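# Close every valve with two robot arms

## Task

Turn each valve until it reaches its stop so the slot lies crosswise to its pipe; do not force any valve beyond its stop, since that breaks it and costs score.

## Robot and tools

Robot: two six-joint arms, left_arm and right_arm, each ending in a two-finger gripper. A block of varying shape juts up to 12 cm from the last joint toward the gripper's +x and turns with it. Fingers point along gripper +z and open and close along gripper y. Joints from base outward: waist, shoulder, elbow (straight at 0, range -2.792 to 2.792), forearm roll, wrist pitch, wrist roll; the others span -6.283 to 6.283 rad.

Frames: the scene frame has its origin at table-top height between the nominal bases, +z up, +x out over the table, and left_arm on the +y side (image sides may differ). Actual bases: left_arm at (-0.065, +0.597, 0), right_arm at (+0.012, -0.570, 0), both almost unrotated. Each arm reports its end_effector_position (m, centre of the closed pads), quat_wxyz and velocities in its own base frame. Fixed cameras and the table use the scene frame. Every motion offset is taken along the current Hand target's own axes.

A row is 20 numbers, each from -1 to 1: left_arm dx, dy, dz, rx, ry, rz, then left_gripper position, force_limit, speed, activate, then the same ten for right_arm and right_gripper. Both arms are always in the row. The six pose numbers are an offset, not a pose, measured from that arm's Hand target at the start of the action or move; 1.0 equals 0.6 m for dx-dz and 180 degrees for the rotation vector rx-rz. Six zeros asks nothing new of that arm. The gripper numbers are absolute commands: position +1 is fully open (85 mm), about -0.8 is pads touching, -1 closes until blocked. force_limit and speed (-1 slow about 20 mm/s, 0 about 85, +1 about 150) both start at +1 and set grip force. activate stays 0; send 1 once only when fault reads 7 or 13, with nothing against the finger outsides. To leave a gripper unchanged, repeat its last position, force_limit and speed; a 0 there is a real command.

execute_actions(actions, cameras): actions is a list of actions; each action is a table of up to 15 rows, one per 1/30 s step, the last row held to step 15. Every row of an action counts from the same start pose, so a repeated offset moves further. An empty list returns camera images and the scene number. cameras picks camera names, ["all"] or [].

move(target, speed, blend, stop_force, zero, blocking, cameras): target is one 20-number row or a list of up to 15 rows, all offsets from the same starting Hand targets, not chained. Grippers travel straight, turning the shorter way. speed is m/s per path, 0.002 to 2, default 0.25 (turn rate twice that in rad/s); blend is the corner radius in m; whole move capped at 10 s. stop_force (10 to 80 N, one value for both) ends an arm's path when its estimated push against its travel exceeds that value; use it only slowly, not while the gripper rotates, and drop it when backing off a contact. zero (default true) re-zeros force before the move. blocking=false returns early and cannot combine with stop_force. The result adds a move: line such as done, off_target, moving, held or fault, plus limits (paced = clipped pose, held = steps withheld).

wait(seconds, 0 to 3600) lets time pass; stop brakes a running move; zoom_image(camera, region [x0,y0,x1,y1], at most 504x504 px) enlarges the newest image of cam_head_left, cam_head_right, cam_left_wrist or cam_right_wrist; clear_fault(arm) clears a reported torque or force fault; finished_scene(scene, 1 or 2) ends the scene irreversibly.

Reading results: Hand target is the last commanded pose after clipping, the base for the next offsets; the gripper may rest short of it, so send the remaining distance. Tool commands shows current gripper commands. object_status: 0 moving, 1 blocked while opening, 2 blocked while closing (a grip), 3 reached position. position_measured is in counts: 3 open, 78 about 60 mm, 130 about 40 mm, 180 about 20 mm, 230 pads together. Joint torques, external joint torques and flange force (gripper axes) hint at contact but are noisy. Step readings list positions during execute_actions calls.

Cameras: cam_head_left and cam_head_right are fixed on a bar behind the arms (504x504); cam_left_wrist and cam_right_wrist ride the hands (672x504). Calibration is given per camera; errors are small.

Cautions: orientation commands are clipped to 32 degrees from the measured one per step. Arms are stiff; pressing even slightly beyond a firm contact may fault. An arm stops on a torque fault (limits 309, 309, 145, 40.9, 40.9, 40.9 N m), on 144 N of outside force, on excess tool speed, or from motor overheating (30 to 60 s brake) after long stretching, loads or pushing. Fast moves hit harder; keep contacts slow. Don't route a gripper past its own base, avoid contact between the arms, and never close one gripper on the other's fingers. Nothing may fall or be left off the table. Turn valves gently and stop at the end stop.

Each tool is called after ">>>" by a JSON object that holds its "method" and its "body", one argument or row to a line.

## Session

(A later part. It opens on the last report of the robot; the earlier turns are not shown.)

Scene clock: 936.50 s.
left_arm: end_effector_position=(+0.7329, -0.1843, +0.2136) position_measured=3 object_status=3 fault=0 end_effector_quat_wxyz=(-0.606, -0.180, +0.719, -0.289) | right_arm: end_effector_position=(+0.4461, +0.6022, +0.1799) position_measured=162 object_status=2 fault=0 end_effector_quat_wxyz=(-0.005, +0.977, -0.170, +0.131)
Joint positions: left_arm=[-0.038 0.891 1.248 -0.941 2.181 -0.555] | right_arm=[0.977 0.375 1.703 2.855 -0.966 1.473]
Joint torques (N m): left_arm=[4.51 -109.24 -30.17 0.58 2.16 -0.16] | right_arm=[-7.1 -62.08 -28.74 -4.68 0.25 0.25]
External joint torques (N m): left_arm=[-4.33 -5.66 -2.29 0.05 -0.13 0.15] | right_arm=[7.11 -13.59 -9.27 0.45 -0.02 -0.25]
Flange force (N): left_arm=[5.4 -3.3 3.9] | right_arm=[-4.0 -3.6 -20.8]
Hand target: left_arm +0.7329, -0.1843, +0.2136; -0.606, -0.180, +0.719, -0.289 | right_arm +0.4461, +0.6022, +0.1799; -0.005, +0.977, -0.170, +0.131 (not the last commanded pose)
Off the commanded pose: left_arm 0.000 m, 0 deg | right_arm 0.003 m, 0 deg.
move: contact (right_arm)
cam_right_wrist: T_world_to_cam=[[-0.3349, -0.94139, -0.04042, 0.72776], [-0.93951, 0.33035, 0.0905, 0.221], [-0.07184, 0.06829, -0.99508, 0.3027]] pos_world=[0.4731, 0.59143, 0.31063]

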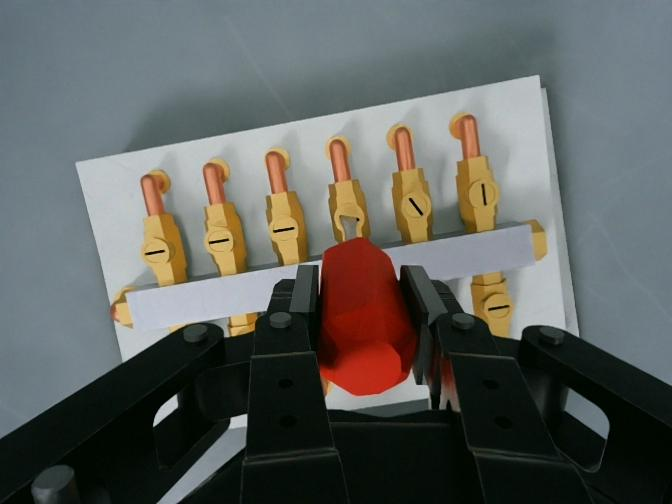

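>>> {"method": "move", "body": {
  "target": [
    [0,0,0,0,0,0,1,1,1,0,0,0,0,0,0,-0.025,-1,0,-1,0]
  ],
  "speed": 0.08,
  "cameras": ["cam_right_wrist"]
}}

>>> {"method": "zoom_image", "body": {
  "camera": "cam_right_wrist",
  "region": [332, 205, 368, 233]
}}

>>> {"method": "move", "body": {
  "target": [
    [0,0,0,0,0,0,1,1,1,0,0,0,0,0,0,-0.025,-1,0,-1,0]
  ],
  "speed": 0.08,
  "cameras": ["cam_right_wrist"]
}}

>>> {"method": "zoom_image", "body": {
  "camera": "cam_right_wrist",
  "region": [332, 205, 368, 233]
}}

Scene clock: 940.93 s.
left_arm: end_effector_position=(+0.7329, -0.1843, +0.2136) position_measured=3 object_status=3 fault=0 end_effector_quat_wxyz=(-0.606, -0.180, +0.719, -0.289) | right_arm: end_effector_position=(+0.4461, +0.6021, +0.1799) position_measured=162 object_status=2 fault=0 end_effector_quat_wxyz=(+0.001, +0.983, -0.131, +0.131)
Joint positions: left_arm=[-0.038 0.891 1.248 -0.941 2.181 -0.555] | right_arm=[0.977 0.375 1.703 2.854 -0.966 1.394]
Joint torques (N m): left_arm=[4.54 -109.37 -30.23 0.55 2.14 -0.14] | right_arm=[-8.66 -60.93 -27.66 -5.1 -0.2 0.19]
External joint torques (N m): left_arm=[-4.41 -4.41 -1.93 0.07 -0.12 0.13] | right_arm=[8.73 -15.13 -10.36 0.86 0.42 -0.19]
Flange force (N): left_arm=[4.0 -3.6 3.4] | right_arm=[-5.3 -4.4 -22.9]
Hand target: left_arm +0.7329, -0.1843, +0.2136; -0.606, -0.180, +0.719, -0.289 | right_arm +0.4461, +0.6022, +0.1799; +0.001, +0.983, -0.131, +0.131
Off the commanded pose: left_arm 0.000 m, 0 deg | right_arm 0.000 m, 0 deg.
move: done
cam_right_wrist: T_world_to_cam=[[-0.26262, -0.96469, -0.02026, 0.70598], [-0.96168, 0.25997, 0.08709, 0.27387], [-0.07875, 0.04236, -0.99599, 0.32155]] pos_world=[0.47409, 0.59623, 0.31071]

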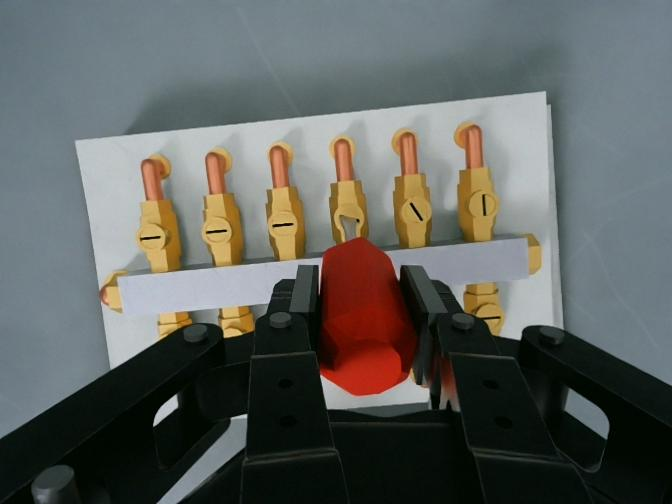

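Scaled by 14.000.

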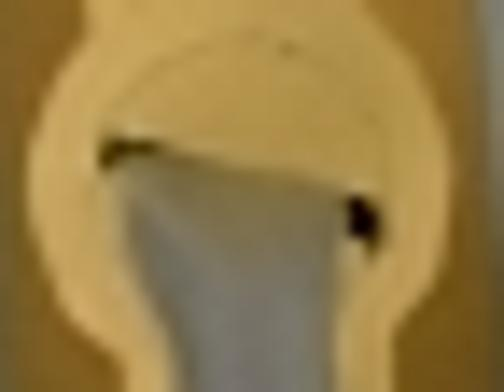

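Scene clock: 941.77 s.
left_arm: end_effector_position=(+0.7329, -0.1843, +0.2136) position_measured=3 object_status=3 fault=0 end_effector_quat_wxyz=(-0.606, -0.180, +0.719, -0.289) | right_arm: end_effector_position=(+0.4461, +0.6022, +0.1799) position_measured=162 object_status=2 fault=0 end_effector_quat_wxyz=(+0.006, +0.987, -0.092, +0.131)
Joint positions: left_arm=[-0.038 0.891 1.248 -0.941 2.181 -0.555] | right_arm=[0.977 0.375 1.703 2.854 -0.966 1.316]
Joint torques (N m): left_arm=[4.43 -109.2 -30.11 0.53 2.14 -0.14] | right_arm=[-9.27 -59.31 -26.98 -5.41 -0.11 0.17]
External joint torques (N m): left_arm=[-4.28 -4.73 -2.14 0.1 -0.13 0.13] | right_arm=[9.18 -16.12 -10.8 1.19 0.33 -0.17]
Flange force (N): left_arm=[4.3 -3.6 3.2] | right_arm=[-5.3 -4.8 -24.4]
Hand target: left_arm +0.7329, -0.1843, +0.2136; -0.606, -0.180, +0.719, -0.289 | right_arm +0.4461, +0.6022, +0.1799; +0.006, +0.987, -0.092, +0.131
Off the commanded pose: left_arm 0.000 m, 0 deg | right_arm 0.000 m, 0 deg.
move: done
cam_right_wrist: T_world_to_cam=[[-0.18872, -0.98203, -0.00003, 0.67985], [-0.97846, 0.18803, 0.08524, 0.32496], [-0.08371, 0.01612, -0.99636, 0.33961]] pos_world=[0.47469, 0.60106, 0.31069]

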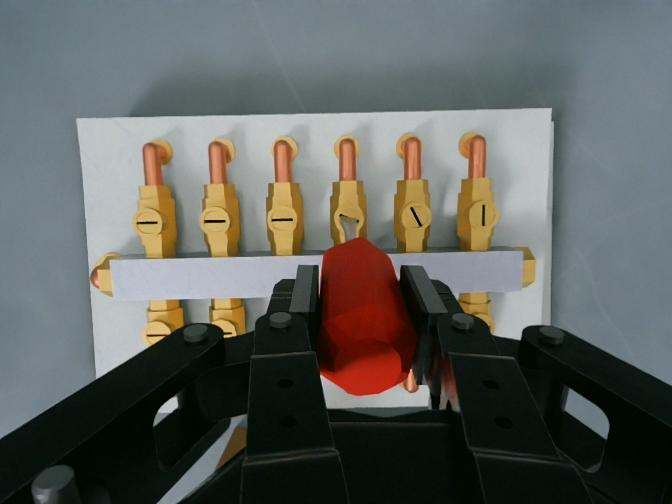

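Scaled by 14.000.

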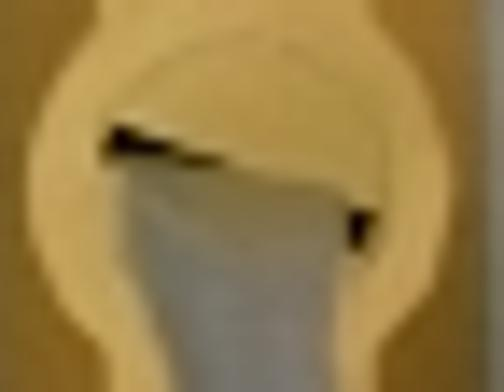

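>>> {"method": "move", "body": {
  "target": [
    [0,0,0,0,0,0,1,1,1,0,0,0,-0.0030,0,0,0,-1,0,-1,0],
    [0,0,0,0,0,0,1,1,1,0,-0.0006,0.0,-0.0030,0,0,0.050,-1,0,-1,0]
  ],
  "speed": [0.02,0.1],
  "blend": [0.0,0],
  "cameras": ["cam_right_wrist"]
}}

>>> {"method": "zoom_image", "body": {
  "camera": "cam_right_wrist",
  "region": [332, 205, 368, 233]
}}

>>> {"method": "move", "body": {
  "target": [0,0,0,0,0,0,1,1,1,0,0,0,0.010,0,0,0,-1,0,-1,0],
  "speed": 0.010,
  "stop_force": 10,
  "cameras": ["cam_right_wrist"]
}}

>>> {"method": "zoom_image", "body": {
  "camera": "cam_right_wrist",
  "region": [332, 205, 368, 233]
}}

Scene clock: 956.67 s.
left_arm: end_effector_position=(+0.7329, -0.1843, +0.2136) position_measured=3 object_status=3 fault=0 end_effector_quat_wxyz=(-0.606, -0.180, +0.719, -0.289) | right_arm: end_effector_position=(+0.4452, +0.6023, +0.1815) position_measured=162 object_status=2 fault=0 end_effector_quat_wxyz=(-0.005, +0.977, -0.170, +0.131)
Joint positions: left_arm=[-0.038 0.891 1.248 -0.941 2.181 -0.555] | right_arm=[0.978 0.373 1.702 2.855 -0.969 1.473]
Joint torques (N m): left_arm=[4.29 -109.39 -30.29 0.56 2.17 -0.15] | right_arm=[-3.26 -79.16 -38.07 -4.39 -0.33 0.21]
External joint torques (N m): left_arm=[-4.15 -4.75 -1.99 0.07 -0.15 0.14] | right_arm=[3.35 3.38 0.03 0.13 0.55 -0.22]
Flange force (N): left_arm=[4.4 -3.2 3.5] | right_arm=[-3.9 -5.3 2.8]
Hand target: left_arm +0.7329, -0.1843, +0.2136; -0.606, -0.180, +0.719, -0.289 | right_arm +0.4453, +0.6023, +0.1815; -0.005, +0.977, -0.170, +0.131
Off the commanded pose: left_arm 0.000 m, 0 deg | right_arm 0.000 m, 0 deg.
move: done
cam_right_wrist: T_world_to_cam=[[-0.335, -0.94135, -0.04044, 0.72774], [-0.93946, 0.33043, 0.09073, 0.2198], [-0.07204, 0.06839, -0.99506, 0.30424]] pos_world=[0.4722, 0.59163, 0.31223]

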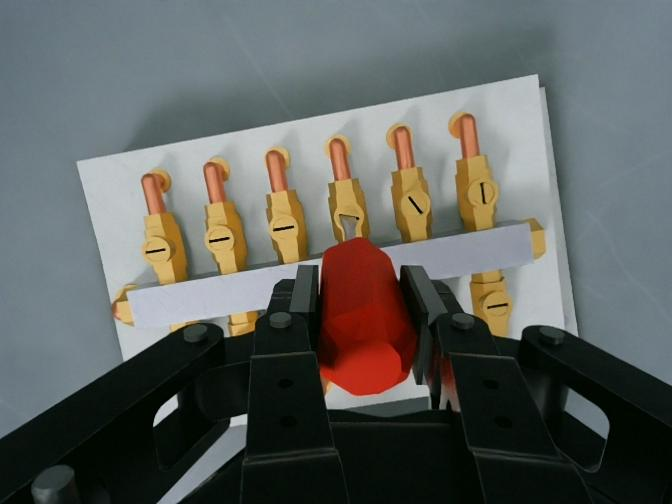

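Scaled by 14.000.

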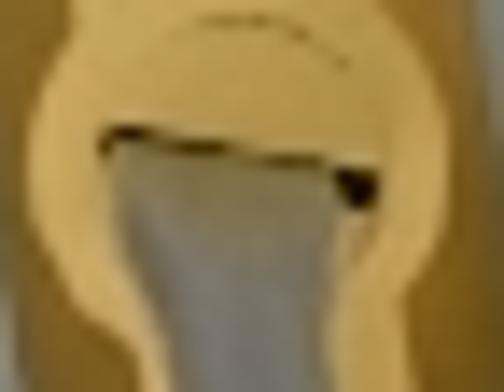

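Scene clock: 957.60 s.
left_arm: end_effector_position=(+0.7329, -0.1843, +0.2136) position_measured=3 object_status=3 fault=0 end_effector_quat_wxyz=(-0.606, -0.180, +0.719, -0.289) | right_arm: end_effector_position=(+0.4462, +0.6023, +0.1783) position_measured=162 object_status=2 fault=0 end_effector_quat_wxyz=(-0.005, +0.977, -0.170, +0.131)
Joint positions: left_arm=[-0.038 0.891 1.248 -0.941 2.181 -0.555] | right_arm=[0.977 0.376 1.704 2.854 -0.963 1.474]
Joint torques (N m): left_arm=[4.29 -109.55 -30.16 0.53 2.14 -0.14] | right_arm=[-7.34 -62.08 -28.9 -4.9 0.33 0.11]
External joint torques (N m): left_arm=[-4.09 -5.54 -2.35 0.1 -0.11 0.13] | right_arm=[7.5 -13.7 -9.02 0.68 -0.11 -0.11]
Flange force (N): left_arm=[5.2 -3.3 3.4] | right_arm=[-4.8 -3.2 -21.1]
Hand target: left_arm +0.7329, -0.1843, +0.2136; -0.606, -0.180, +0.719, -0.289 | right_arm +0.4462, +0.6023, +0.1783; -0.005, +0.977, -0.170, +0.131 (not the last commanded pose)
Off the commanded pose: left_arm 0.000 m, 0 deg | right_arm 0.003 m, 0 deg.
move: contact (right_arm)
cam_right_wrist: T_world_to_cam=[[-0.33489, -0.94138, -0.04074, 0.72788], [-0.93952, 0.33031, 0.0905, 0.22113], [-0.07174, 0.06858, -0.99506, 0.30087]] pos_world=[0.4731, 0.59153, 0.30903]

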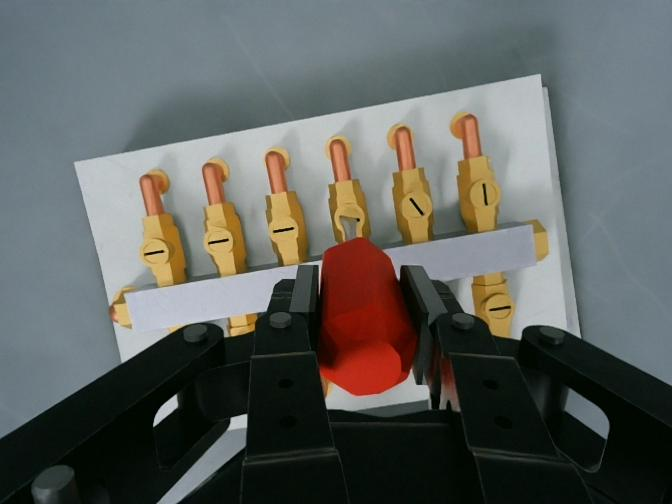

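Scaled by 14.000.

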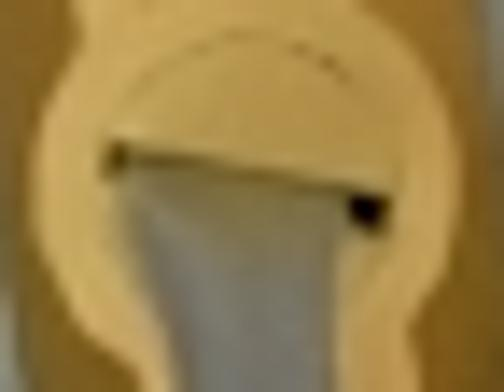

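>>> {"method": "move", "body": {
  "target": [
    [0,0,0,0,0,0,1,1,1,0,0,0,-0.0006,0,0,0,-1,0,-1,0],
    [0,0,0,0,0,0,1,1,1,0,-0.0001,0.0001,-0.0006,0,0,-0.06,-1,0,-1,0],
    [0,0,0,0,0,0,1,1,1,0,-0.0002,0.0002,-0.0005,0,0,-0.115,-1,0,-1,0]
  ],
  "speed": [0.02,0.1,0.1],
  "blend": [0.0,0.001,0],
  "cameras": ["cam_right_wrist"]
}}

>>> {"method": "zoom_image", "body": {
  "camera": "cam_right_wrist",
  "region": [332, 205, 368, 233]
}}

Scene clock: 965.23 s.
left_arm: end_effector_position=(+0.7329, -0.1843, +0.2136) position_measured=3 object_status=3 fault=0 end_effector_quat_wxyz=(-0.606, -0.180, +0.719, -0.289) | right_arm: end_effector_position=(+0.4460, +0.6022, +0.1786) position_measured=162 object_status=2 fault=0 end_effector_quat_wxyz=(+0.019, +0.991, +0.009, +0.130)
Joint positions: left_arm=[-0.038 0.891 1.248 -0.941 2.181 -0.555] | right_arm=[0.977 0.375 1.704 2.854 -0.964 1.113]
Joint torques (N m): left_arm=[4.48 -109.51 -30.1 0.58 2.17 -0.12] | right_arm=[-5.29 -69.44 -32.55 -5.29 -0.4 -0.31]
External joint torques (N m): left_arm=[-4.31 -4.91 -2.2 0.04 -0.14 0.11] | right_arm=[5.27 -6.51 -5.36 1.08 0.64 0.32]
Flange force (N): left_arm=[4.5 -3.7 3.3] | right_arm=[-2.7 -5.2 -10.3]
Hand target: left_arm +0.7329, -0.1843, +0.2136; -0.606, -0.180, +0.719, -0.289 | right_arm +0.4460, +0.6022, +0.1786; +0.019, +0.991, +0.009, +0.130
Off the commanded pose: left_arm 0.000 m, 0 deg | right_arm 0.000 m, 0 deg.
move: done
cam_right_wrist: T_world_to_cam=[[0.00757, -0.99858, 0.05263, 0.59286], [-0.99618, -0.00296, 0.08728, 0.44753], [-0.087, -0.05309, -0.99479, 0.38115]] pos_world=[0.47448, 0.61358, 0.3089]

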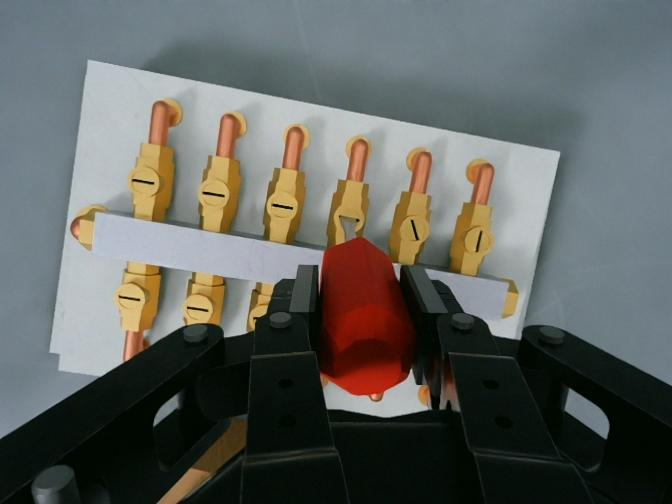

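Scaled by 14.000.

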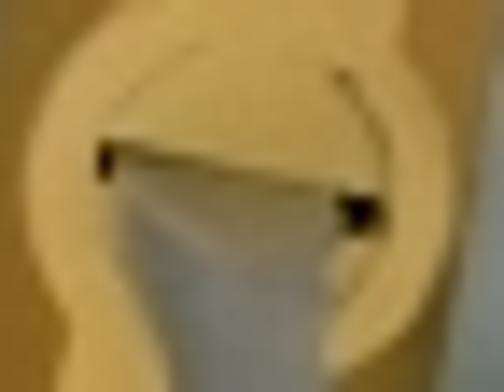

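>>> {"method": "move", "body": {
  "target": [
    [0,0,0,0,0,0,1,1,1,0,0,0,0,0,0,-0.010,-1,0,-1,0]
  ],
  "speed": 0.05
}}

>>> {"method": "move", "body": {
  "target": [
    [0,0,0,0,0,0,1,1,1,0,0,0,0,0,0,-0.006,-1,0,-1,0]
  ],
  "speed": 0.05
}}

>>> {"method": "move", "body": {
  "target": [
    [0,0,0,0,0,0,1,1,1,0,0,0,0,0,0,-0.006,-1,0,-1,0]
  ],
  "speed": 0.05,
  "cameras": ["cam_right_wrist"]
}}

>>> {"method": "zoom_image", "body": {
  "camera": "cam_right_wrist",
  "region": [332, 205, 368, 233]
}}

Scene clock: 969.27 s.
left_arm: end_effector_position=(+0.7329, -0.1843, +0.2136) position_measured=3 object_status=3 fault=0 end_effector_quat_wxyz=(-0.606, -0.180, +0.719, -0.289) | right_arm: end_effector_position=(+0.4460, +0.6022, +0.1786) position_measured=162 object_status=2 fault=0 end_effector_quat_wxyz=(+0.021, +0.991, +0.024, +0.129)
Joint positions: left_arm=[-0.038 0.891 1.248 -0.941 2.181 -0.555] | right_arm=[0.977 0.375 1.704 2.854 -0.964 1.081]
Joint torques (N m): left_arm=[4.65 -109.28 -30.14 0.54 2.19 -0.14] | right_arm=[-6.21 -65.8 -30.46 -5.28 -0.31 -0.36]
External joint torques (N m): left_arm=[-4.52 -4.97 -2.17 0.08 -0.17 0.13] | right_arm=[5.96 -10.35 -7.59 1.05 0.56 0.37]
Flange force (N): left_arm=[4.5 -3.7 3.6] | right_arm=[-2.5 -5.0 -15.6]
Hand target: left_arm +0.7329, -0.1843, +0.2136; -0.606, -0.180, +0.719, -0.289 | right_arm +0.4460, +0.6022, +0.1786; +0.021, +0.991, +0.024, +0.129
Off the commanded pose: left_arm 0.000 m, 0 deg | right_arm 0.000 m, 0 deg.
move: done

Scene clock: 969.77 s.
left_arm: end_effector_position=(+0.7329, -0.1843, +0.2136) position_measured=3 object_status=3 fault=0 end_effector_quat_wxyz=(-0.606, -0.180, +0.719, -0.289) | right_arm: end_effector_position=(+0.4460, +0.6022, +0.1786) position_measured=162 object_status=2 fault=0 end_effector_quat_wxyz=(+0.022, +0.991, +0.034, +0.129)
Joint positions: left_arm=[-0.038 0.891 1.248 -0.941 2.181 -0.555] | right_arm=[0.977 0.375 1.704 2.854 -0.964 1.062]
Joint torques (N m): left_arm=[4.45 -109.35 -30.33 0.54 2.13 -0.14] | right_arm=[-5.46 -64.84 -29.96 -5.42 -0.33 -0.77]
External joint torques (N m): left_arm=[-4.27 -5.32 -2.06 0.08 -0.1 0.13] | right_arm=[5.34 -11.21 -8.19 1.18 0.59 0.77]
Flange force (N): left_arm=[5.1 -3.1 3.9] | right_arm=[-2.0 -4.8 -16.5]
Hand target: left_arm +0.7329, -0.1843, +0.2136; -0.606, -0.180, +0.719, -0.289 | right_arm +0.4460, +0.6022, +0.1786; +0.022, +0.991, +0.034, +0.129
Off the commanded pose: left_arm 0.000 m, 0 deg | right_arm 0.000 m, 0 deg.
move: done

Scene clock: 970.27 s.
left_arm: end_effector_position=(+0.7329, -0.1843, +0.2136) position_measured=3 object_status=3 fault=0 end_effector_quat_wxyz=(-0.606, -0.180, +0.719, -0.289) | right_arm: end_effector_position=(+0.4460, +0.6022, +0.1786) position_measured=162 object_status=2 fault=0 end_effector_quat_wxyz=(+0.023, +0.990, +0.043, +0.129)
Joint positions: left_arm=[-0.038 0.891 1.248 -0.941 2.181 -0.555] | right_arm=[0.977 0.375 1.704 2.854 -0.964 1.044]
Joint torques (N m): left_arm=[4.56 -109.42 -30.19 0.55 2.16 -0.12] | right_arm=[-3.42 -69.53 -31.79 -5.04 -0.62 -0.93]
External joint torques (N m): left_arm=[-4.42 -4.5 -2.03 0.08 -0.14 0.11] | right_arm=[3.32 -6.81 -6.44 0.79 0.88 0.94]
Flange force (N): left_arm=[4.1 -3.7 3.3] | right_arm=[0.0 -5.4 -10.1]
Hand target: left_arm +0.7329, -0.1843, +0.2136; -0.606, -0.180, +0.719, -0.289 | right_arm +0.4460, +0.6022, +0.1786; +0.023, +0.990, +0.043, +0.129
Off the commanded pose: left_arm 0.000 m, 0 deg | right_arm 0.000 m, 0 deg.
move: done
cam_right_wrist: T_world_to_cam=[[0.07409, -0.99478, 0.0702, 0.55769], [-0.99359, -0.0676, 0.0906, 0.48472], [-0.08538, -0.07646, -0.99341, 0.39424]] pos_world=[0.47395, 0.61769, 0.30858]

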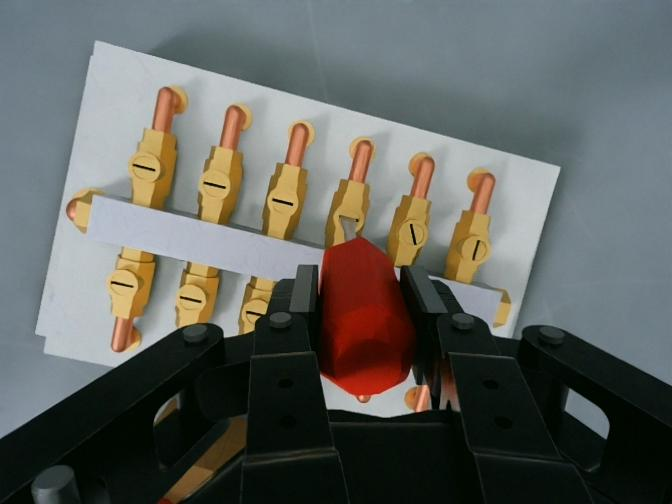

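Scaled by 14.000.

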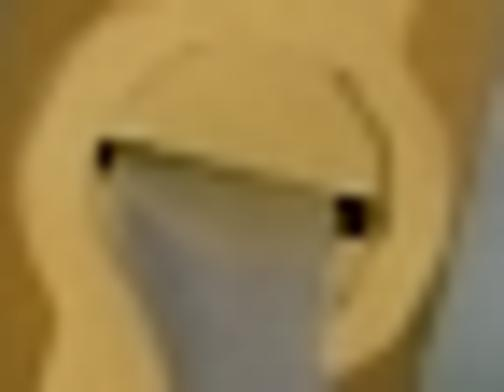

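>>> {"method": "move", "body": {
  "target": [
    [0,0,0,0,0,0,1,1,1,0,0,0,0,0,0,0.024,-1,0,-1,0],
    [0,0,0,0,0,0,1,1,1,0,0,0,-0.008,0,0,0.024,-1,0,-1,0],
    [0,0,0,0,0,0,1,1,1,0,0,0,-0.030,0,0,0.024,-1,0,-1,0],
    [0,0,0,0,0,0,1,1,1,0,-0.0163,0.0605,-0.030,0,0,0.361,-1,0,-1,0],
    [0,0,0,0,0,0,1,1,1,0,-0.0163,0.0605,-0.0094,0,0,0.361,-1,0,-1,0]
  ],
  "speed": [0.05,0.025,0.15,0.25,0.1],
  "blend": [0,0.001,0.003,0.003,0],
  "cameras": ["cam_right_wrist"]
}}

>>> {"method": "zoom_image", "body": {
  "camera": "cam_right_wrist",
  "region": [332, 205, 368, 233]
}}

Scene clock: 982.47 s.
left_arm: end_effector_position=(+0.7329, -0.1843, +0.2136) position_measured=3 object_status=3 fault=0 end_effector_quat_wxyz=(-0.606, -0.180, +0.719, -0.289) | right_arm: end_effector_position=(+0.4380, +0.5654, +0.1837) position_measured=162 object_status=2 fault=0 end_effector_quat_wxyz=(-0.050, +0.858, -0.496, +0.121)
Joint positions: left_arm=[-0.038 0.891 1.248 -0.941 2.181 -0.555] | right_arm=[0.956 0.321 1.772 2.853 -0.946 2.161]
Joint torques (N m): left_arm=[4.39 -109.29 -30.14 0.54 2.13 -0.11] | right_arm=[-3.24 -72.4 -37.57 -4.52 -0.28 0.24]
External joint torques (N m): left_arm=[-4.22 -4.87 -2.12 0.09 -0.11 0.1] | right_arm=[3.41 1.88 -0.2 0.31 0.47 -0.25]
Flange force (N): left_arm=[4.5 -3.5 3.3] | right_arm=[-5.6 -0.4 1.1]
Hand target: left_arm +0.7329, -0.1843, +0.2136; -0.606, -0.180, +0.719, -0.289 | right_arm +0.4380, +0.5654, +0.1836; -0.050, +0.858, -0.496, +0.121
Off the commanded pose: left_arm 0.000 m, 0 deg | right_arm 0.000 m, 0 deg.
move: done
cam_right_wrist: T_world_to_cam=[[-0.84348, -0.50159, -0.19222, 0.69258], [-0.53281, 0.82671, 0.18072, -0.25023], [0.06826, 0.25485, -0.96457, 0.13589]] pos_world=[0.44157, 0.51963, 0.30942]

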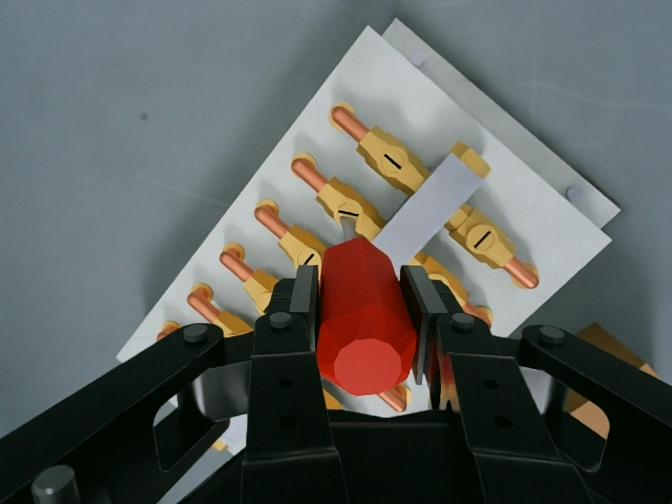

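Scaled by 14.000.

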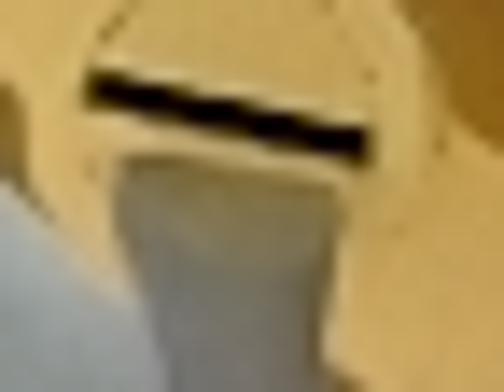

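>>> {"method": "move", "body": {
  "target": [0,0,0,0,0,0,1,1,1,0,0.0023,-0.0002,0.0042,0,0,0.022,-1,0,-1,0],
  "speed": 0.05,
  "cameras": ["cam_right_wrist"]
}}

>>> {"method": "zoom_image", "body": {
  "camera": "cam_right_wrist",
  "region": [332, 205, 368, 233]
}}

Scene clock: 987.57 s.
left_arm: end_effector_position=(+0.7329, -0.1843, +0.2136) position_measured=3 object_status=3 fault=0 end_effector_quat_wxyz=(-0.606, -0.180, +0.719, -0.289) | right_arm: end_effector_position=(+0.4394, +0.5642, +0.1814) position_measured=162 object_status=2 fault=0 end_effector_quat_wxyz=(-0.054, +0.841, -0.525, +0.119)
Joint positions: left_arm=[-0.038 0.891 1.248 -0.941 2.181 -0.555] | right_arm=[0.954 0.322 1.775 2.853 -0.941 2.229]
Joint torques (N m): left_arm=[4.43 -109.13 -30.14 0.54 2.2 -0.14] | right_arm=[-3.3 -73.43 -37.48 -4.46 -0.38 0.28]
External joint torques (N m): left_arm=[-4.24 -5.49 -2.24 0.09 -0.17 0.13] | right_arm=[3.36 3.08 -0.07 0.28 0.56 -0.3]
Flange force (N): left_arm=[5.2 -3.2 3.8] | right_arm=[-6.4 -1.0 2.5]
Hand target: left_arm +0.7329, -0.1843, +0.2136; -0.606, -0.180, +0.719, -0.289 | right_arm +0.4394, +0.5642, +0.1814; -0.054, +0.841, -0.525, +0.119
Off the commanded pose: left_arm 0.000 m, 0 deg | right_arm 0.000 m, 0 deg.
move: done
cam_right_wrist: T_world_to_cam=[[-0.87447, -0.44074, -0.20263, 0.67386], [-0.47705, 0.8571, 0.19446, -0.29213], [0.08797, 0.26671, -0.95975, 0.11776]] pos_world=[0.43955, 0.51597, 0.30638]

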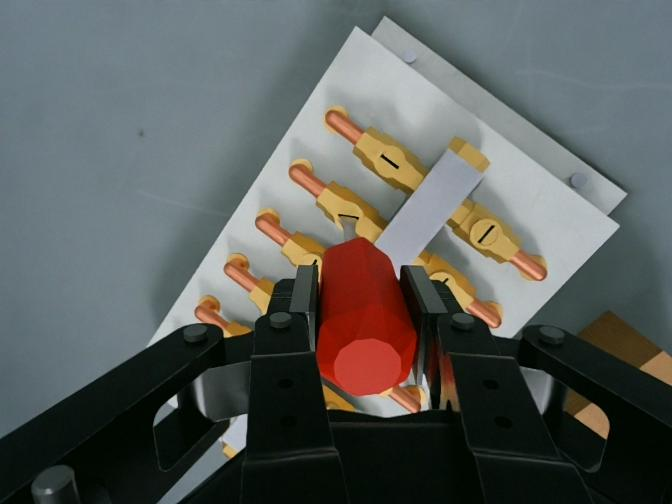

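Scaled by 14.000.

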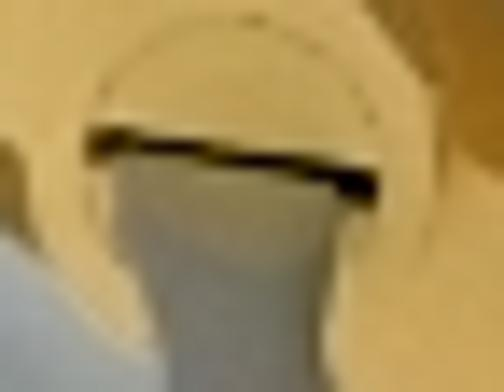

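>>> {"method": "move", "body": {
  "target": [0,0,0,0,0,0,1,1,1,0,0.0004,-0.0001,0,0,0,0.008,-1,0,-1,0],
  "speed": 0.05
}}

>>> {"method": "move", "body": {
  "target": [0,0,0,0,0,0,1,1,1,0,0,0,0.010,0,0,0,-1,0,-1,0],
  "speed": 0.010,
  "stop_force": 10,
  "cameras": ["cam_right_wrist"]
}}

>>> {"method": "zoom_image", "body": {
  "camera": "cam_right_wrist",
  "region": [332, 205, 368, 233]
}}

Scene clock: 992.53 s.
left_arm: end_effector_position=(+0.7329, -0.1843, +0.2136) position_measured=3 object_status=3 fault=0 end_effector_quat_wxyz=(-0.606, -0.180, +0.719, -0.289) | right_arm: end_effector_position=(+0.4395, +0.5640, +0.1814) position_measured=162 object_status=2 fault=0 end_effector_quat_wxyz=(-0.055, +0.834, -0.536, +0.119)
Joint positions: left_arm=[-0.038 0.891 1.248 -0.941 2.181 -0.555] | right_arm=[0.953 0.322 1.775 2.853 -0.941 2.254]
Joint torques (N m): left_arm=[4.34 -109.48 -30.24 0.57 2.15 -0.13] | right_arm=[-3.33 -73.63 -37.42 -4.5 -0.38 0.26]
External joint torques (N m): left_arm=[-4.19 -5.12 -2.16 0.05 -0.13 0.12] | right_arm=[3.38 2.92 -0.25 0.31 0.56 -0.28]
Flange force (N): left_arm=[4.8 -3.4 3.5] | right_arm=[-6.5 -1.0 2.2]
Hand target: left_arm +0.7329, -0.1843, +0.2136; -0.606, -0.180, +0.719, -0.289 | right_arm +0.4395, +0.5640, +0.1815; -0.055, +0.834, -0.536, +0.119
Off the commanded pose: left_arm 0.000 m, 0 deg | right_arm 0.000 m, 0 deg.
move: done

Scene clock: 993.40 s.
left_arm: end_effector_position=(+0.7329, -0.1843, +0.2136) position_measured=3 object_status=3 fault=0 end_effector_quat_wxyz=(-0.606, -0.180, +0.719, -0.289) | right_arm: end_effector_position=(+0.4402, +0.5640, +0.1791) position_measured=162 object_status=2 fault=0 end_effector_quat_wxyz=(-0.055, +0.834, -0.536, +0.119)
Joint positions: left_arm=[-0.038 0.891 1.248 -0.941 2.181 -0.555] | right_arm=[0.952 0.324 1.776 2.852 -0.937 2.254]
Joint torques (N m): left_arm=[4.56 -109.02 -30.18 0.55 2.13 -0.15] | right_arm=[-7.01 -59.4 -30.06 -4.82 0.21 0.3]
External joint torques (N m): left_arm=[-4.41 -5.31 -2.13 0.07 -0.11 0.13] | right_arm=[6.69 -11.09 -7.62 0.63 -0.02 -0.31]
Flange force (N): left_arm=[5.0 -3.3 3.9] | right_arm=[-5.4 1.0 -18.1]
Hand target: left_arm +0.7329, -0.1843, +0.2136; -0.606, -0.180, +0.719, -0.289 | right_arm +0.4402, +0.5639, +0.1791; -0.055, +0.834, -0.536, +0.119 (not the last commanded pose)
Off the commanded pose: left_arm 0.000 m, 0 deg | right_arm 0.003 m, 0 deg.
move: contact (right_arm)
cam_right_wrist: T_world_to_cam=[[-0.88464, -0.41809, -0.20641, 0.66644], [-0.45639, 0.86707, 0.19975, -0.30676], [0.09546, 0.27092, -0.95786, 0.10944]] pos_world=[0.43911, 0.51497, 0.30367]

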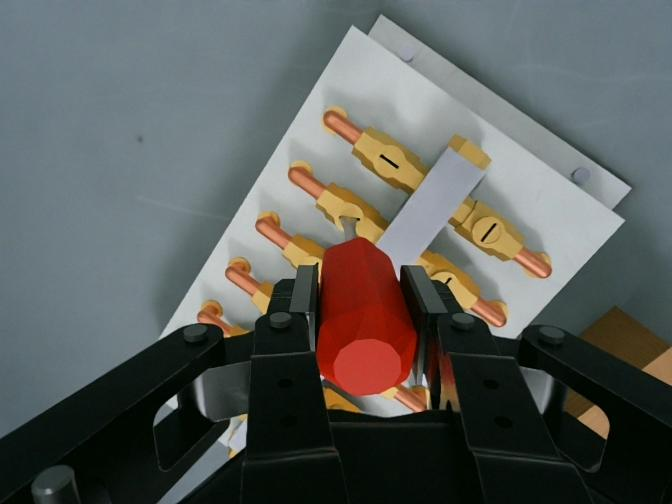

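Scaled by 14.000.

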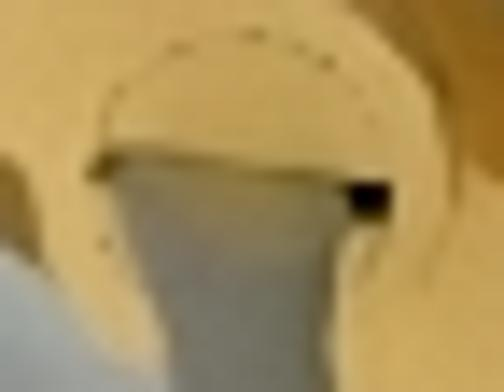

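>>> {"method": "move", "body": {
  "target": [
    [0,0,0,0,0,0,1,1,1,0,0,0,-0.0003,0,0,0,-1,0,-1,0],
    [0,0,0,0,0,0,1,1,1,0,0,0,-0.0003,0,0,-0.04,-1,0,-1,0]
  ],
  "speed": [0.02,0.1],
  "blend": [0.0,0.0],
  "cameras": ["cam_right_wrist"]
}}

>>> {"method": "zoom_image", "body": {
  "camera": "cam_right_wrist",
  "region": [332, 205, 368, 233]
}}

Scene clock: 998.27 s.
left_arm: end_effector_position=(+0.7329, -0.1843, +0.2136) position_measured=3 object_status=3 fault=0 end_effector_quat_wxyz=(-0.606, -0.180, +0.719, -0.289) | right_arm: end_effector_position=(+0.4401, +0.5639, +0.1792) position_measured=162 object_status=2 fault=0 end_effector_quat_wxyz=(-0.048, +0.866, -0.482, +0.122)
Joint positions: left_arm=[-0.038 0.891 1.248 -0.941 2.181 -0.555] | right_arm=[0.953 0.324 1.776 2.852 -0.937 2.129]
Joint torques (N m): left_arm=[4.49 -109.21 -30.08 0.52 2.14 -0.15] | right_arm=[-3.36 -73.81 -37.09 -4.73 -0.71 0.13]
External joint torques (N m): left_arm=[-4.31 -5.19 -2.25 0.11 -0.11 0.14] | right_arm=[3.3 3.03 -0.47 0.54 0.89 -0.14]
Flange force (N): left_arm=[4.8 -3.5 3.4] | right_arm=[-6.5 -2.1 2.7]
Hand target: left_arm +0.7329, -0.1843, +0.2136; -0.606, -0.180, +0.719, -0.289 | right_arm +0.4402, +0.5639, +0.1792; -0.048, +0.866, -0.482, +0.122
Off the commanded pose: left_arm 0.000 m, 0 deg | right_arm 0.000 m, 0 deg.
move: done
cam_right_wrist: T_world_to_cam=[[-0.82789, -0.52871, -0.18723, 0.70034], [-0.55771, 0.81148, 0.17455, -0.2264], [0.05964, 0.24893, -0.96668, 0.13934]] pos_world=[0.44523, 0.51932, 0.30534]

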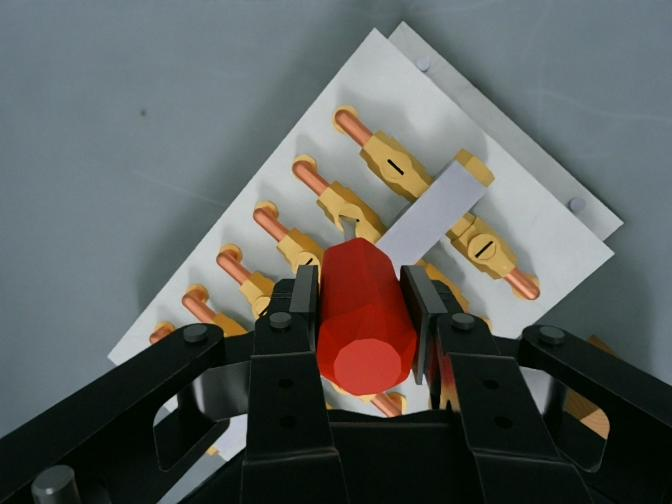

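Scaled by 14.000.

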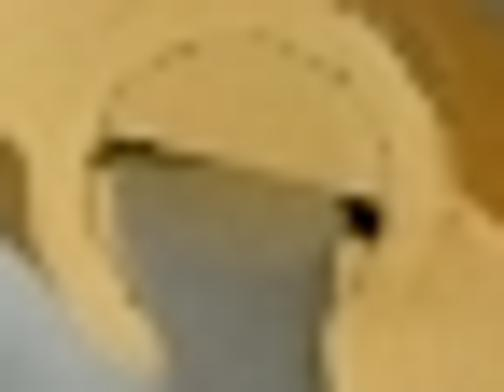

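>>> {"method": "move", "body": {
  "target": [
    [0,0,0,0,0,0,1,1,1,0,0,0,-0.0015,0,0,0,-1,0,-1,0],
    [0,0,0,0,0,0,1,1,1,0,-0.0006,0,-0.0015,0,0,0.034,-1,0,-1,0]
  ],
  "speed": [0.02,0.1],
  "blend": [0.0,0.0],
  "cameras": ["cam_right_wrist"]
}}

>>> {"method": "zoom_image", "body": {
  "camera": "cam_right_wrist",
  "region": [332, 205, 368, 233]
}}

>>> {"method": "move", "body": {
  "target": [0,0,0,0,0,0,1,1,1,0,0,0,0.010,0,0,0,-1,0,-1,0],
  "speed": 0.005,
  "stop_force": 10,
  "cameras": ["cam_right_wrist"]
}}

>>> {"method": "zoom_image", "body": {
  "camera": "cam_right_wrist",
  "region": [332, 205, 368, 233]
}}

Scene clock: 1006.07 s.
left_arm: end_effector_position=(+0.7329, -0.1843, +0.2136) position_measured=3 object_status=3 fault=0 end_effector_quat_wxyz=(-0.606, -0.180, +0.719, -0.289) | right_arm: end_effector_position=(+0.4397, +0.5643, +0.1800) position_measured=162 object_status=2 fault=0 end_effector_quat_wxyz=(-0.054, +0.839, -0.528, +0.119)
Joint positions: left_arm=[-0.038 0.891 1.248 -0.941 2.181 -0.555] | right_arm=[0.953 0.324 1.775 2.853 -0.939 2.236]
Joint torques (N m): left_arm=[4.38 -109.27 -30.24 0.55 2.13 -0.17] | right_arm=[-2.64 -73.02 -37.4 -4.1 -0.12 0.23]
External joint torques (N m): left_arm=[-4.21 -5.28 -2.14 0.07 -0.1 0.16] | right_arm=[2.62 3.1 -0.07 -0.06 0.31 -0.25]
Flange force (N): left_arm=[5.0 -3.2 3.7] | right_arm=[-5.7 -1.5 2.5]
Hand target: left_arm +0.7329, -0.1843, +0.2136; -0.606, -0.180, +0.719, -0.289 | right_arm +0.4398, +0.5643, +0.1800; -0.054, +0.839, -0.528, +0.119
Off the commanded pose: left_arm 0.000 m, 0 deg | right_arm 0.000 m, 0 deg.
move: done
cam_right_wrist: T_world_to_cam=[[-0.87715, -0.43492, -0.20359, 0.67199], [-0.47175, 0.85965, 0.19611, -0.29592], [0.08972, 0.26806, -0.95922, 0.11471]] pos_world=[0.43954, 0.5159, 0.30488]

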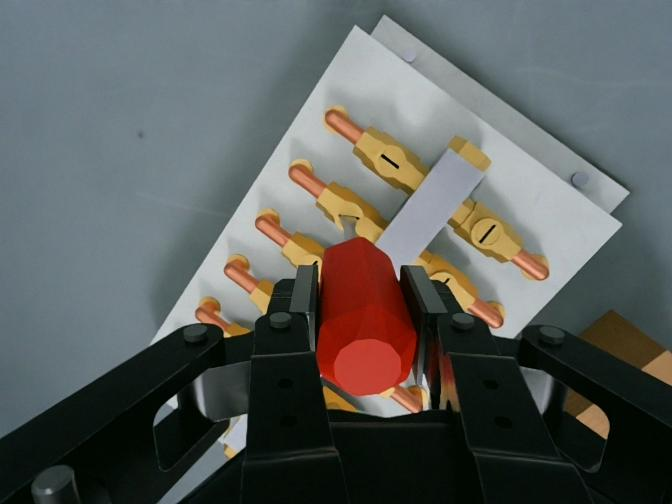

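Scaled by 14.000.

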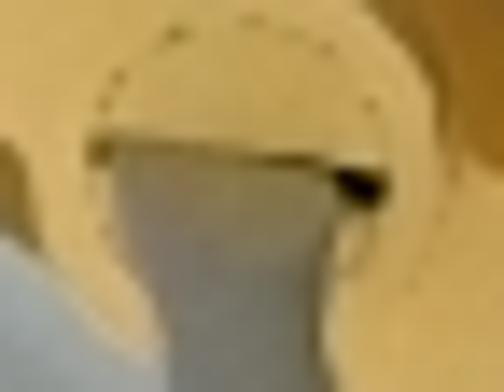

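Scene clock: 1006.93 s.
left_arm: end_effector_position=(+0.7329, -0.1843, +0.2136) position_measured=3 object_status=3 fault=0 end_effector_quat_wxyz=(-0.606, -0.180, +0.719, -0.289) | right_arm: end_effector_position=(+0.4402, +0.5644, +0.1788) position_measured=162 object_status=2 fault=0 end_effector_quat_wxyz=(-0.054, +0.839, -0.528, +0.119)
Joint positions: left_arm=[-0.038 0.891 1.248 -0.941 2.181 -0.555] | right_arm=[0.953 0.325 1.776 2.852 -0.936 2.236]
Joint torques (N m): left_arm=[4.35 -109.64 -30.17 0.57 2.17 -0.13] | right_arm=[-4.95 -62.66 -31.67 -4.17 0.12 0.3]
External joint torques (N m): left_arm=[-4.19 -4.73 -2.15 0.06 -0.16 0.11] | right_arm=[4.74 -7.37 -5.7 0.01 0.06 -0.32]
Flange force (N): left_arm=[4.3 -3.6 3.1] | right_arm=[-4.5 -0.3 -12.4]
Hand target: left_arm +0.7329, -0.1843, +0.2136; -0.606, -0.180, +0.719, -0.289 | right_arm +0.4401, +0.5644, +0.1788; -0.054, +0.839, -0.528, +0.119 (not the last commanded pose)
Off the commanded pose: left_arm 0.000 m, 0 deg | right_arm 0.005 m, 0 deg.
move: contact (right_arm)
cam_right_wrist: T_world_to_cam=[[-0.87696, -0.43509, -0.20407, 0.67228], [-0.47204, 0.85951, 0.19602, -0.29536], [0.09011, 0.26823, -0.95913, 0.11321]] pos_world=[0.43994, 0.51599, 0.30367]

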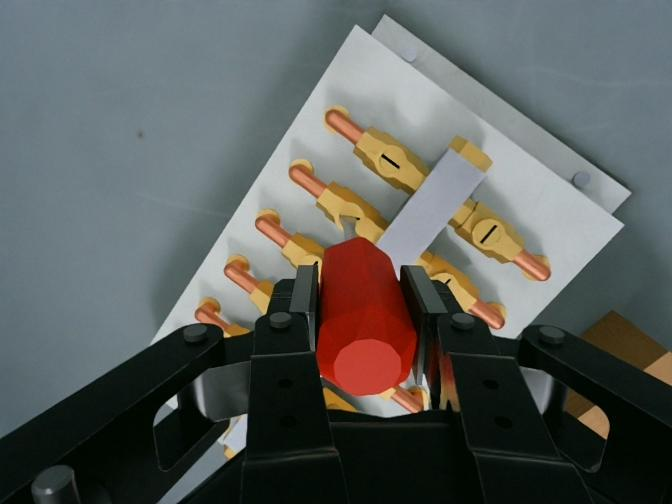

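Scaled by 14.000.

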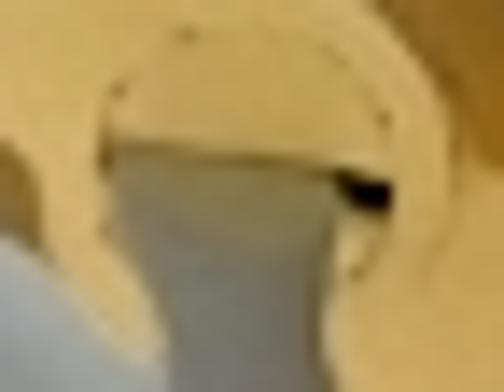

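>>> {"method": "move", "body": {
  "target": [
    [0,0,0,0,0,0,1,1,1,0,0,0,-0.0012,0,0,0,-1,0,-1,0],
    [0,0,0,0,0,0,1,1,1,0,-0.0003,0.0005,-0.0012,0,0,0.0,-1,0,-1,0]
  ],
  "speed": [0.02,0.1],
  "blend": [0.0,0.0]
}}

>>> {"method": "move", "body": {
  "target": [0,0,0,0,0,0,1,1,1,0,0,0,0.010,0,0,0,-1,0,-1,0],
  "speed": 0.005,
  "stop_force": 10,
  "cameras": ["cam_right_wrist"]
}}

>>> {"method": "zoom_image", "body": {
  "camera": "cam_right_wrist",
  "region": [332, 205, 368, 233]
}}

Scene clock: 1012.63 s.
left_arm: end_effector_position=(+0.7329, -0.1843, +0.2136) position_measured=3 object_status=3 fault=0 end_effector_quat_wxyz=(-0.606, -0.180, +0.719, -0.289) | right_arm: end_effector_position=(+0.4396, +0.5644, +0.1794) position_measured=162 object_status=2 fault=0 end_effector_quat_wxyz=(-0.054, +0.839, -0.528, +0.119)
Joint positions: left_arm=[-0.038 0.891 1.248 -0.941 2.181 -0.555] | right_arm=[0.954 0.324 1.776 2.852 -0.937 2.237]
Joint torques (N m): left_arm=[4.3 -109.23 -30.33 0.54 2.11 -0.12] | right_arm=[-1.63 -73.65 -38.06 -3.93 0.02 0.25]
External joint torques (N m): left_arm=[-4.17 -4.91 -1.92 0.08 -0.09 0.11] | right_arm=[1.84 2.87 0.38 -0.26 0.17 -0.27]
Flange force (N): left_arm=[4.6 -3.0 3.7] | right_arm=[-4.1 -1.0 2.7]
Hand target: left_arm +0.7329, -0.1843, +0.2136; -0.606, -0.180, +0.719, -0.289 | right_arm +0.4396, +0.5645, +0.1794; -0.054, +0.839, -0.528, +0.119
Off the commanded pose: left_arm 0.000 m, 0 deg | right_arm 0.000 m, 0 deg.
move: done

Scene clock: 1013.40 s.
left_arm: end_effector_position=(+0.7329, -0.1843, +0.2136) position_measured=3 object_status=3 fault=0 end_effector_quat_wxyz=(-0.606, -0.180, +0.719, -0.289) | right_arm: end_effector_position=(+0.4398, +0.5647, +0.1788) position_measured=162 object_status=2 fault=0 end_effector_quat_wxyz=(-0.055, +0.839, -0.528, +0.119)
Joint positions: left_arm=[-0.038 0.891 1.248 -0.941 2.181 -0.555] | right_arm=[0.954 0.325 1.776 2.852 -0.936 2.237]
Joint torques (N m): left_arm=[4.42 -109.25 -30.14 0.6 2.12 -0.17] | right_arm=[-3.86 -67.37 -34.48 -4.15 0.16 0.27]
External joint torques (N m): left_arm=[-4.26 -5.27 -2.24 0.03 -0.09 0.16] | right_arm=[3.99 -3.64 -3.2 -0.04 0.02 -0.29]
Flange force (N): left_arm=[4.9 -3.4 3.5] | right_arm=[-4.5 0.1 -6.9]
Hand target: left_arm +0.7329, -0.1843, +0.2136; -0.606, -0.180, +0.719, -0.289 | right_arm +0.4398, +0.5647, +0.1788; -0.055, +0.839, -0.528, +0.119 (not the last commanded pose)
Off the commanded pose: left_arm 0.000 m, 0 deg | right_arm 0.005 m, 0 deg.
move: contact (right_arm)
cam_right_wrist: T_world_to_cam=[[-0.87686, -0.43515, -0.20437, 0.67216], [-0.47221, 0.85935, 0.19629, -0.29558], [0.09021, 0.26863, -0.95901, 0.11281]] pos_world=[0.43964, 0.51619, 0.30357]

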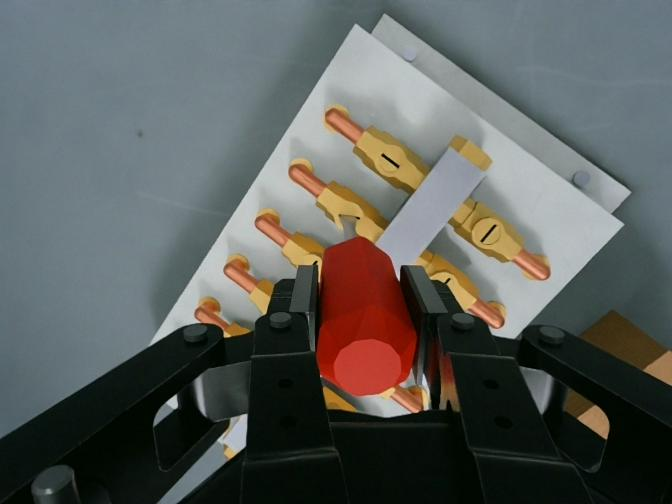

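Scaled by 14.000.

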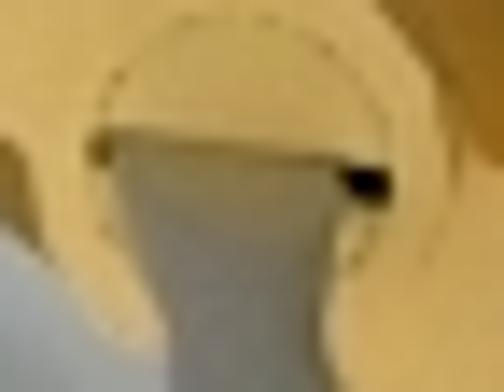

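>>> {"method": "move", "body": {
  "target": [
    [0,0,0,0,0,0,1,1,1,0,0,0,-0.003,0,0,0,-1,0,-1,0]
  ],
  "speed": [0.02],
  "cameras": ["cam_left_wrist"]
}}

>>> {"method": "execute_actions", "body": {
  "actions": [
    [[0,0,0,0,0,0,1,1,1,0,0,0,0,0,0,0,-0.97,0.8,-1,0]]
  ],
  "cameras": ["cam_right_wrist"]
}}

>>> {"method": "zoom_image", "body": {
  "camera": "cam_right_wrist",
  "region": [332, 205, 368, 233]
}}

Scene clock: 1020.73 s.
left_arm: end_effector_position=(+0.7329, -0.1843, +0.2136) position_measured=3 object_status=3 fault=0 end_effector_quat_wxyz=(-0.606, -0.180, +0.719, -0.289) | right_arm: end_effector_position=(+0.4394, +0.5647, +0.1805) position_measured=162 object_status=2 fault=0 end_effector_quat_wxyz=(-0.055, +0.839, -0.528, +0.119)
Joint positions: left_arm=[-0.038 0.891 1.248 -0.941 2.181 -0.555] | right_arm=[0.954 0.323 1.775 2.852 -0.939 2.236]
Joint torques (N m): left_arm=[4.3 -109.2 -30.27 0.51 2.16 -0.15] | right_arm=[-2.53 -73.81 -38.13 -4.24 0.02 0.24]
External joint torques (N m): left_arm=[-4.15 -5.13 -2.06 0.11 -0.14 0.14] | right_arm=[2.58 3.41 0.66 0.07 0.16 -0.26]
Flange force (N): left_arm=[4.8 -3.0 3.7] | right_arm=[-5.2 -0.6 3.0]
Hand target: left_arm +0.7329, -0.1843, +0.2136; -0.606, -0.180, +0.719, -0.289 | right_arm +0.4394, +0.5647, +0.1805; -0.055, +0.839, -0.528, +0.119
Off the commanded pose: left_arm 0.000 m, 0 deg | right_arm 0.000 m, 0 deg.
move: done
cam_left_wrist: T_world_to_cam=[[-0.61299, 0.76458, -0.19916, 0.64367], [0.44218, 0.12309, -0.88844, -0.09143], [-0.65477, -0.63267, -0.41354, 0.58441]] pos_world=[0.81764, -0.11115, 0.28864]

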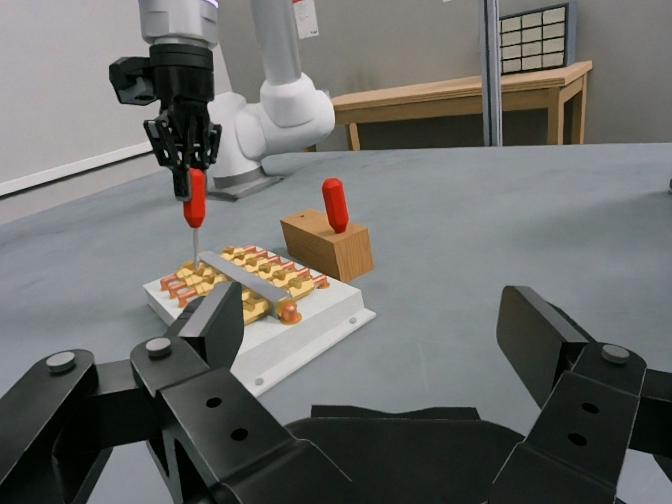

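Scene clock: 1021.43 s.
left_arm: end_effector_position=(+0.7329, -0.1843, +0.2136) position_measured=3 object_status=3 fault=0 end_effector_quat_wxyz=(-0.606, -0.180, +0.719, -0.289) | right_arm: end_effector_position=(+0.4394, +0.5647, +0.1806) position_measured=163 object_status=2 fault=0 end_effector_quat_wxyz=(-0.055, +0.839, -0.528, +0.119)
Joint positions: left_arm=[-0.038 0.891 1.248 -0.941 2.181 -0.555] | right_arm=[0.954 0.323 1.775 2.852 -0.939 2.236]
Joint torques (N m): left_arm=[4.24 -109.21 -30.22 0.54 2.14 -0.1] | right_arm=[-2.46 -73.2 -37.82 -4.22 0.08 0.27]
External joint torques (N m): left_arm=[-4.09 -5.37 -2.16 0.08 -0.12 0.09] | right_arm=[2.32 2.77 0.31 0.04 0.1 -0.29]
Flange force (N): left_arm=[5.1 -3.1 3.6] | right_arm=[-4.7 -0.9 2.2]
Hand target: left_arm +0.7329, -0.1843, +0.2136; -0.606, -0.180, +0.719, -0.289 | right_arm +0.4394, +0.5647, +0.1805; -0.055, +0.839, -0.528, +0.119
Off the commanded pose: left_arm 0.000 m, 0 deg | right_arm 0.000 m, 0 deg.
Step readings (end_effector_position of left_arm | right_arm):
0: (+0.7329, -0.1843, +0.2136) | (+0.4394, +0.5647, +0.1805)
1: (+0.7329, -0.1843, +0.2136) | (+0.4394, +0.5647, +0.1805)
2: (+0.7329, -0.1843, +0.2136) | (+0.4394, +0.5647, +0.1805)
4: (+0.7329, -0.1843, +0.2136) | (+0.4394, +0.5647, +0.1806)
8: (+0.7329, -0.1843, +0.2136) | (+0.4394, +0.5647, +0.1806)
15: (+0.7329, -0.1843, +0.2136) | (+0.4394, +0.5647, +0.1806)
cam_right_wrist: T_world_to_cam=[[-0.87686, -0.43515, -0.20437, 0.67214], [-0.47221, 0.85935, 0.19629, -0.29625], [0.09021, 0.26863, -0.95901, 0.11455]] pos_world=[0.43914, 0.51629, 0.30537]

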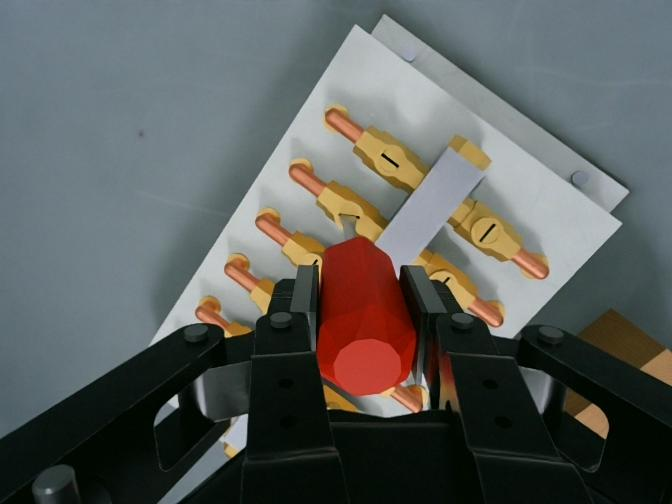

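Scaled by 14.000.

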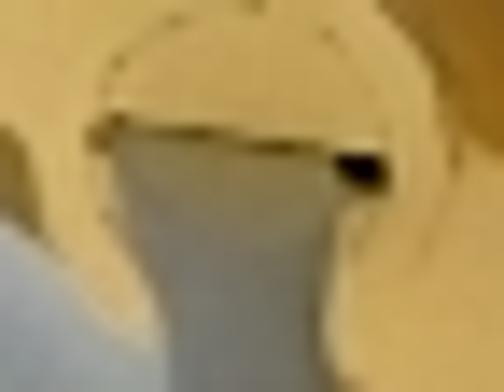

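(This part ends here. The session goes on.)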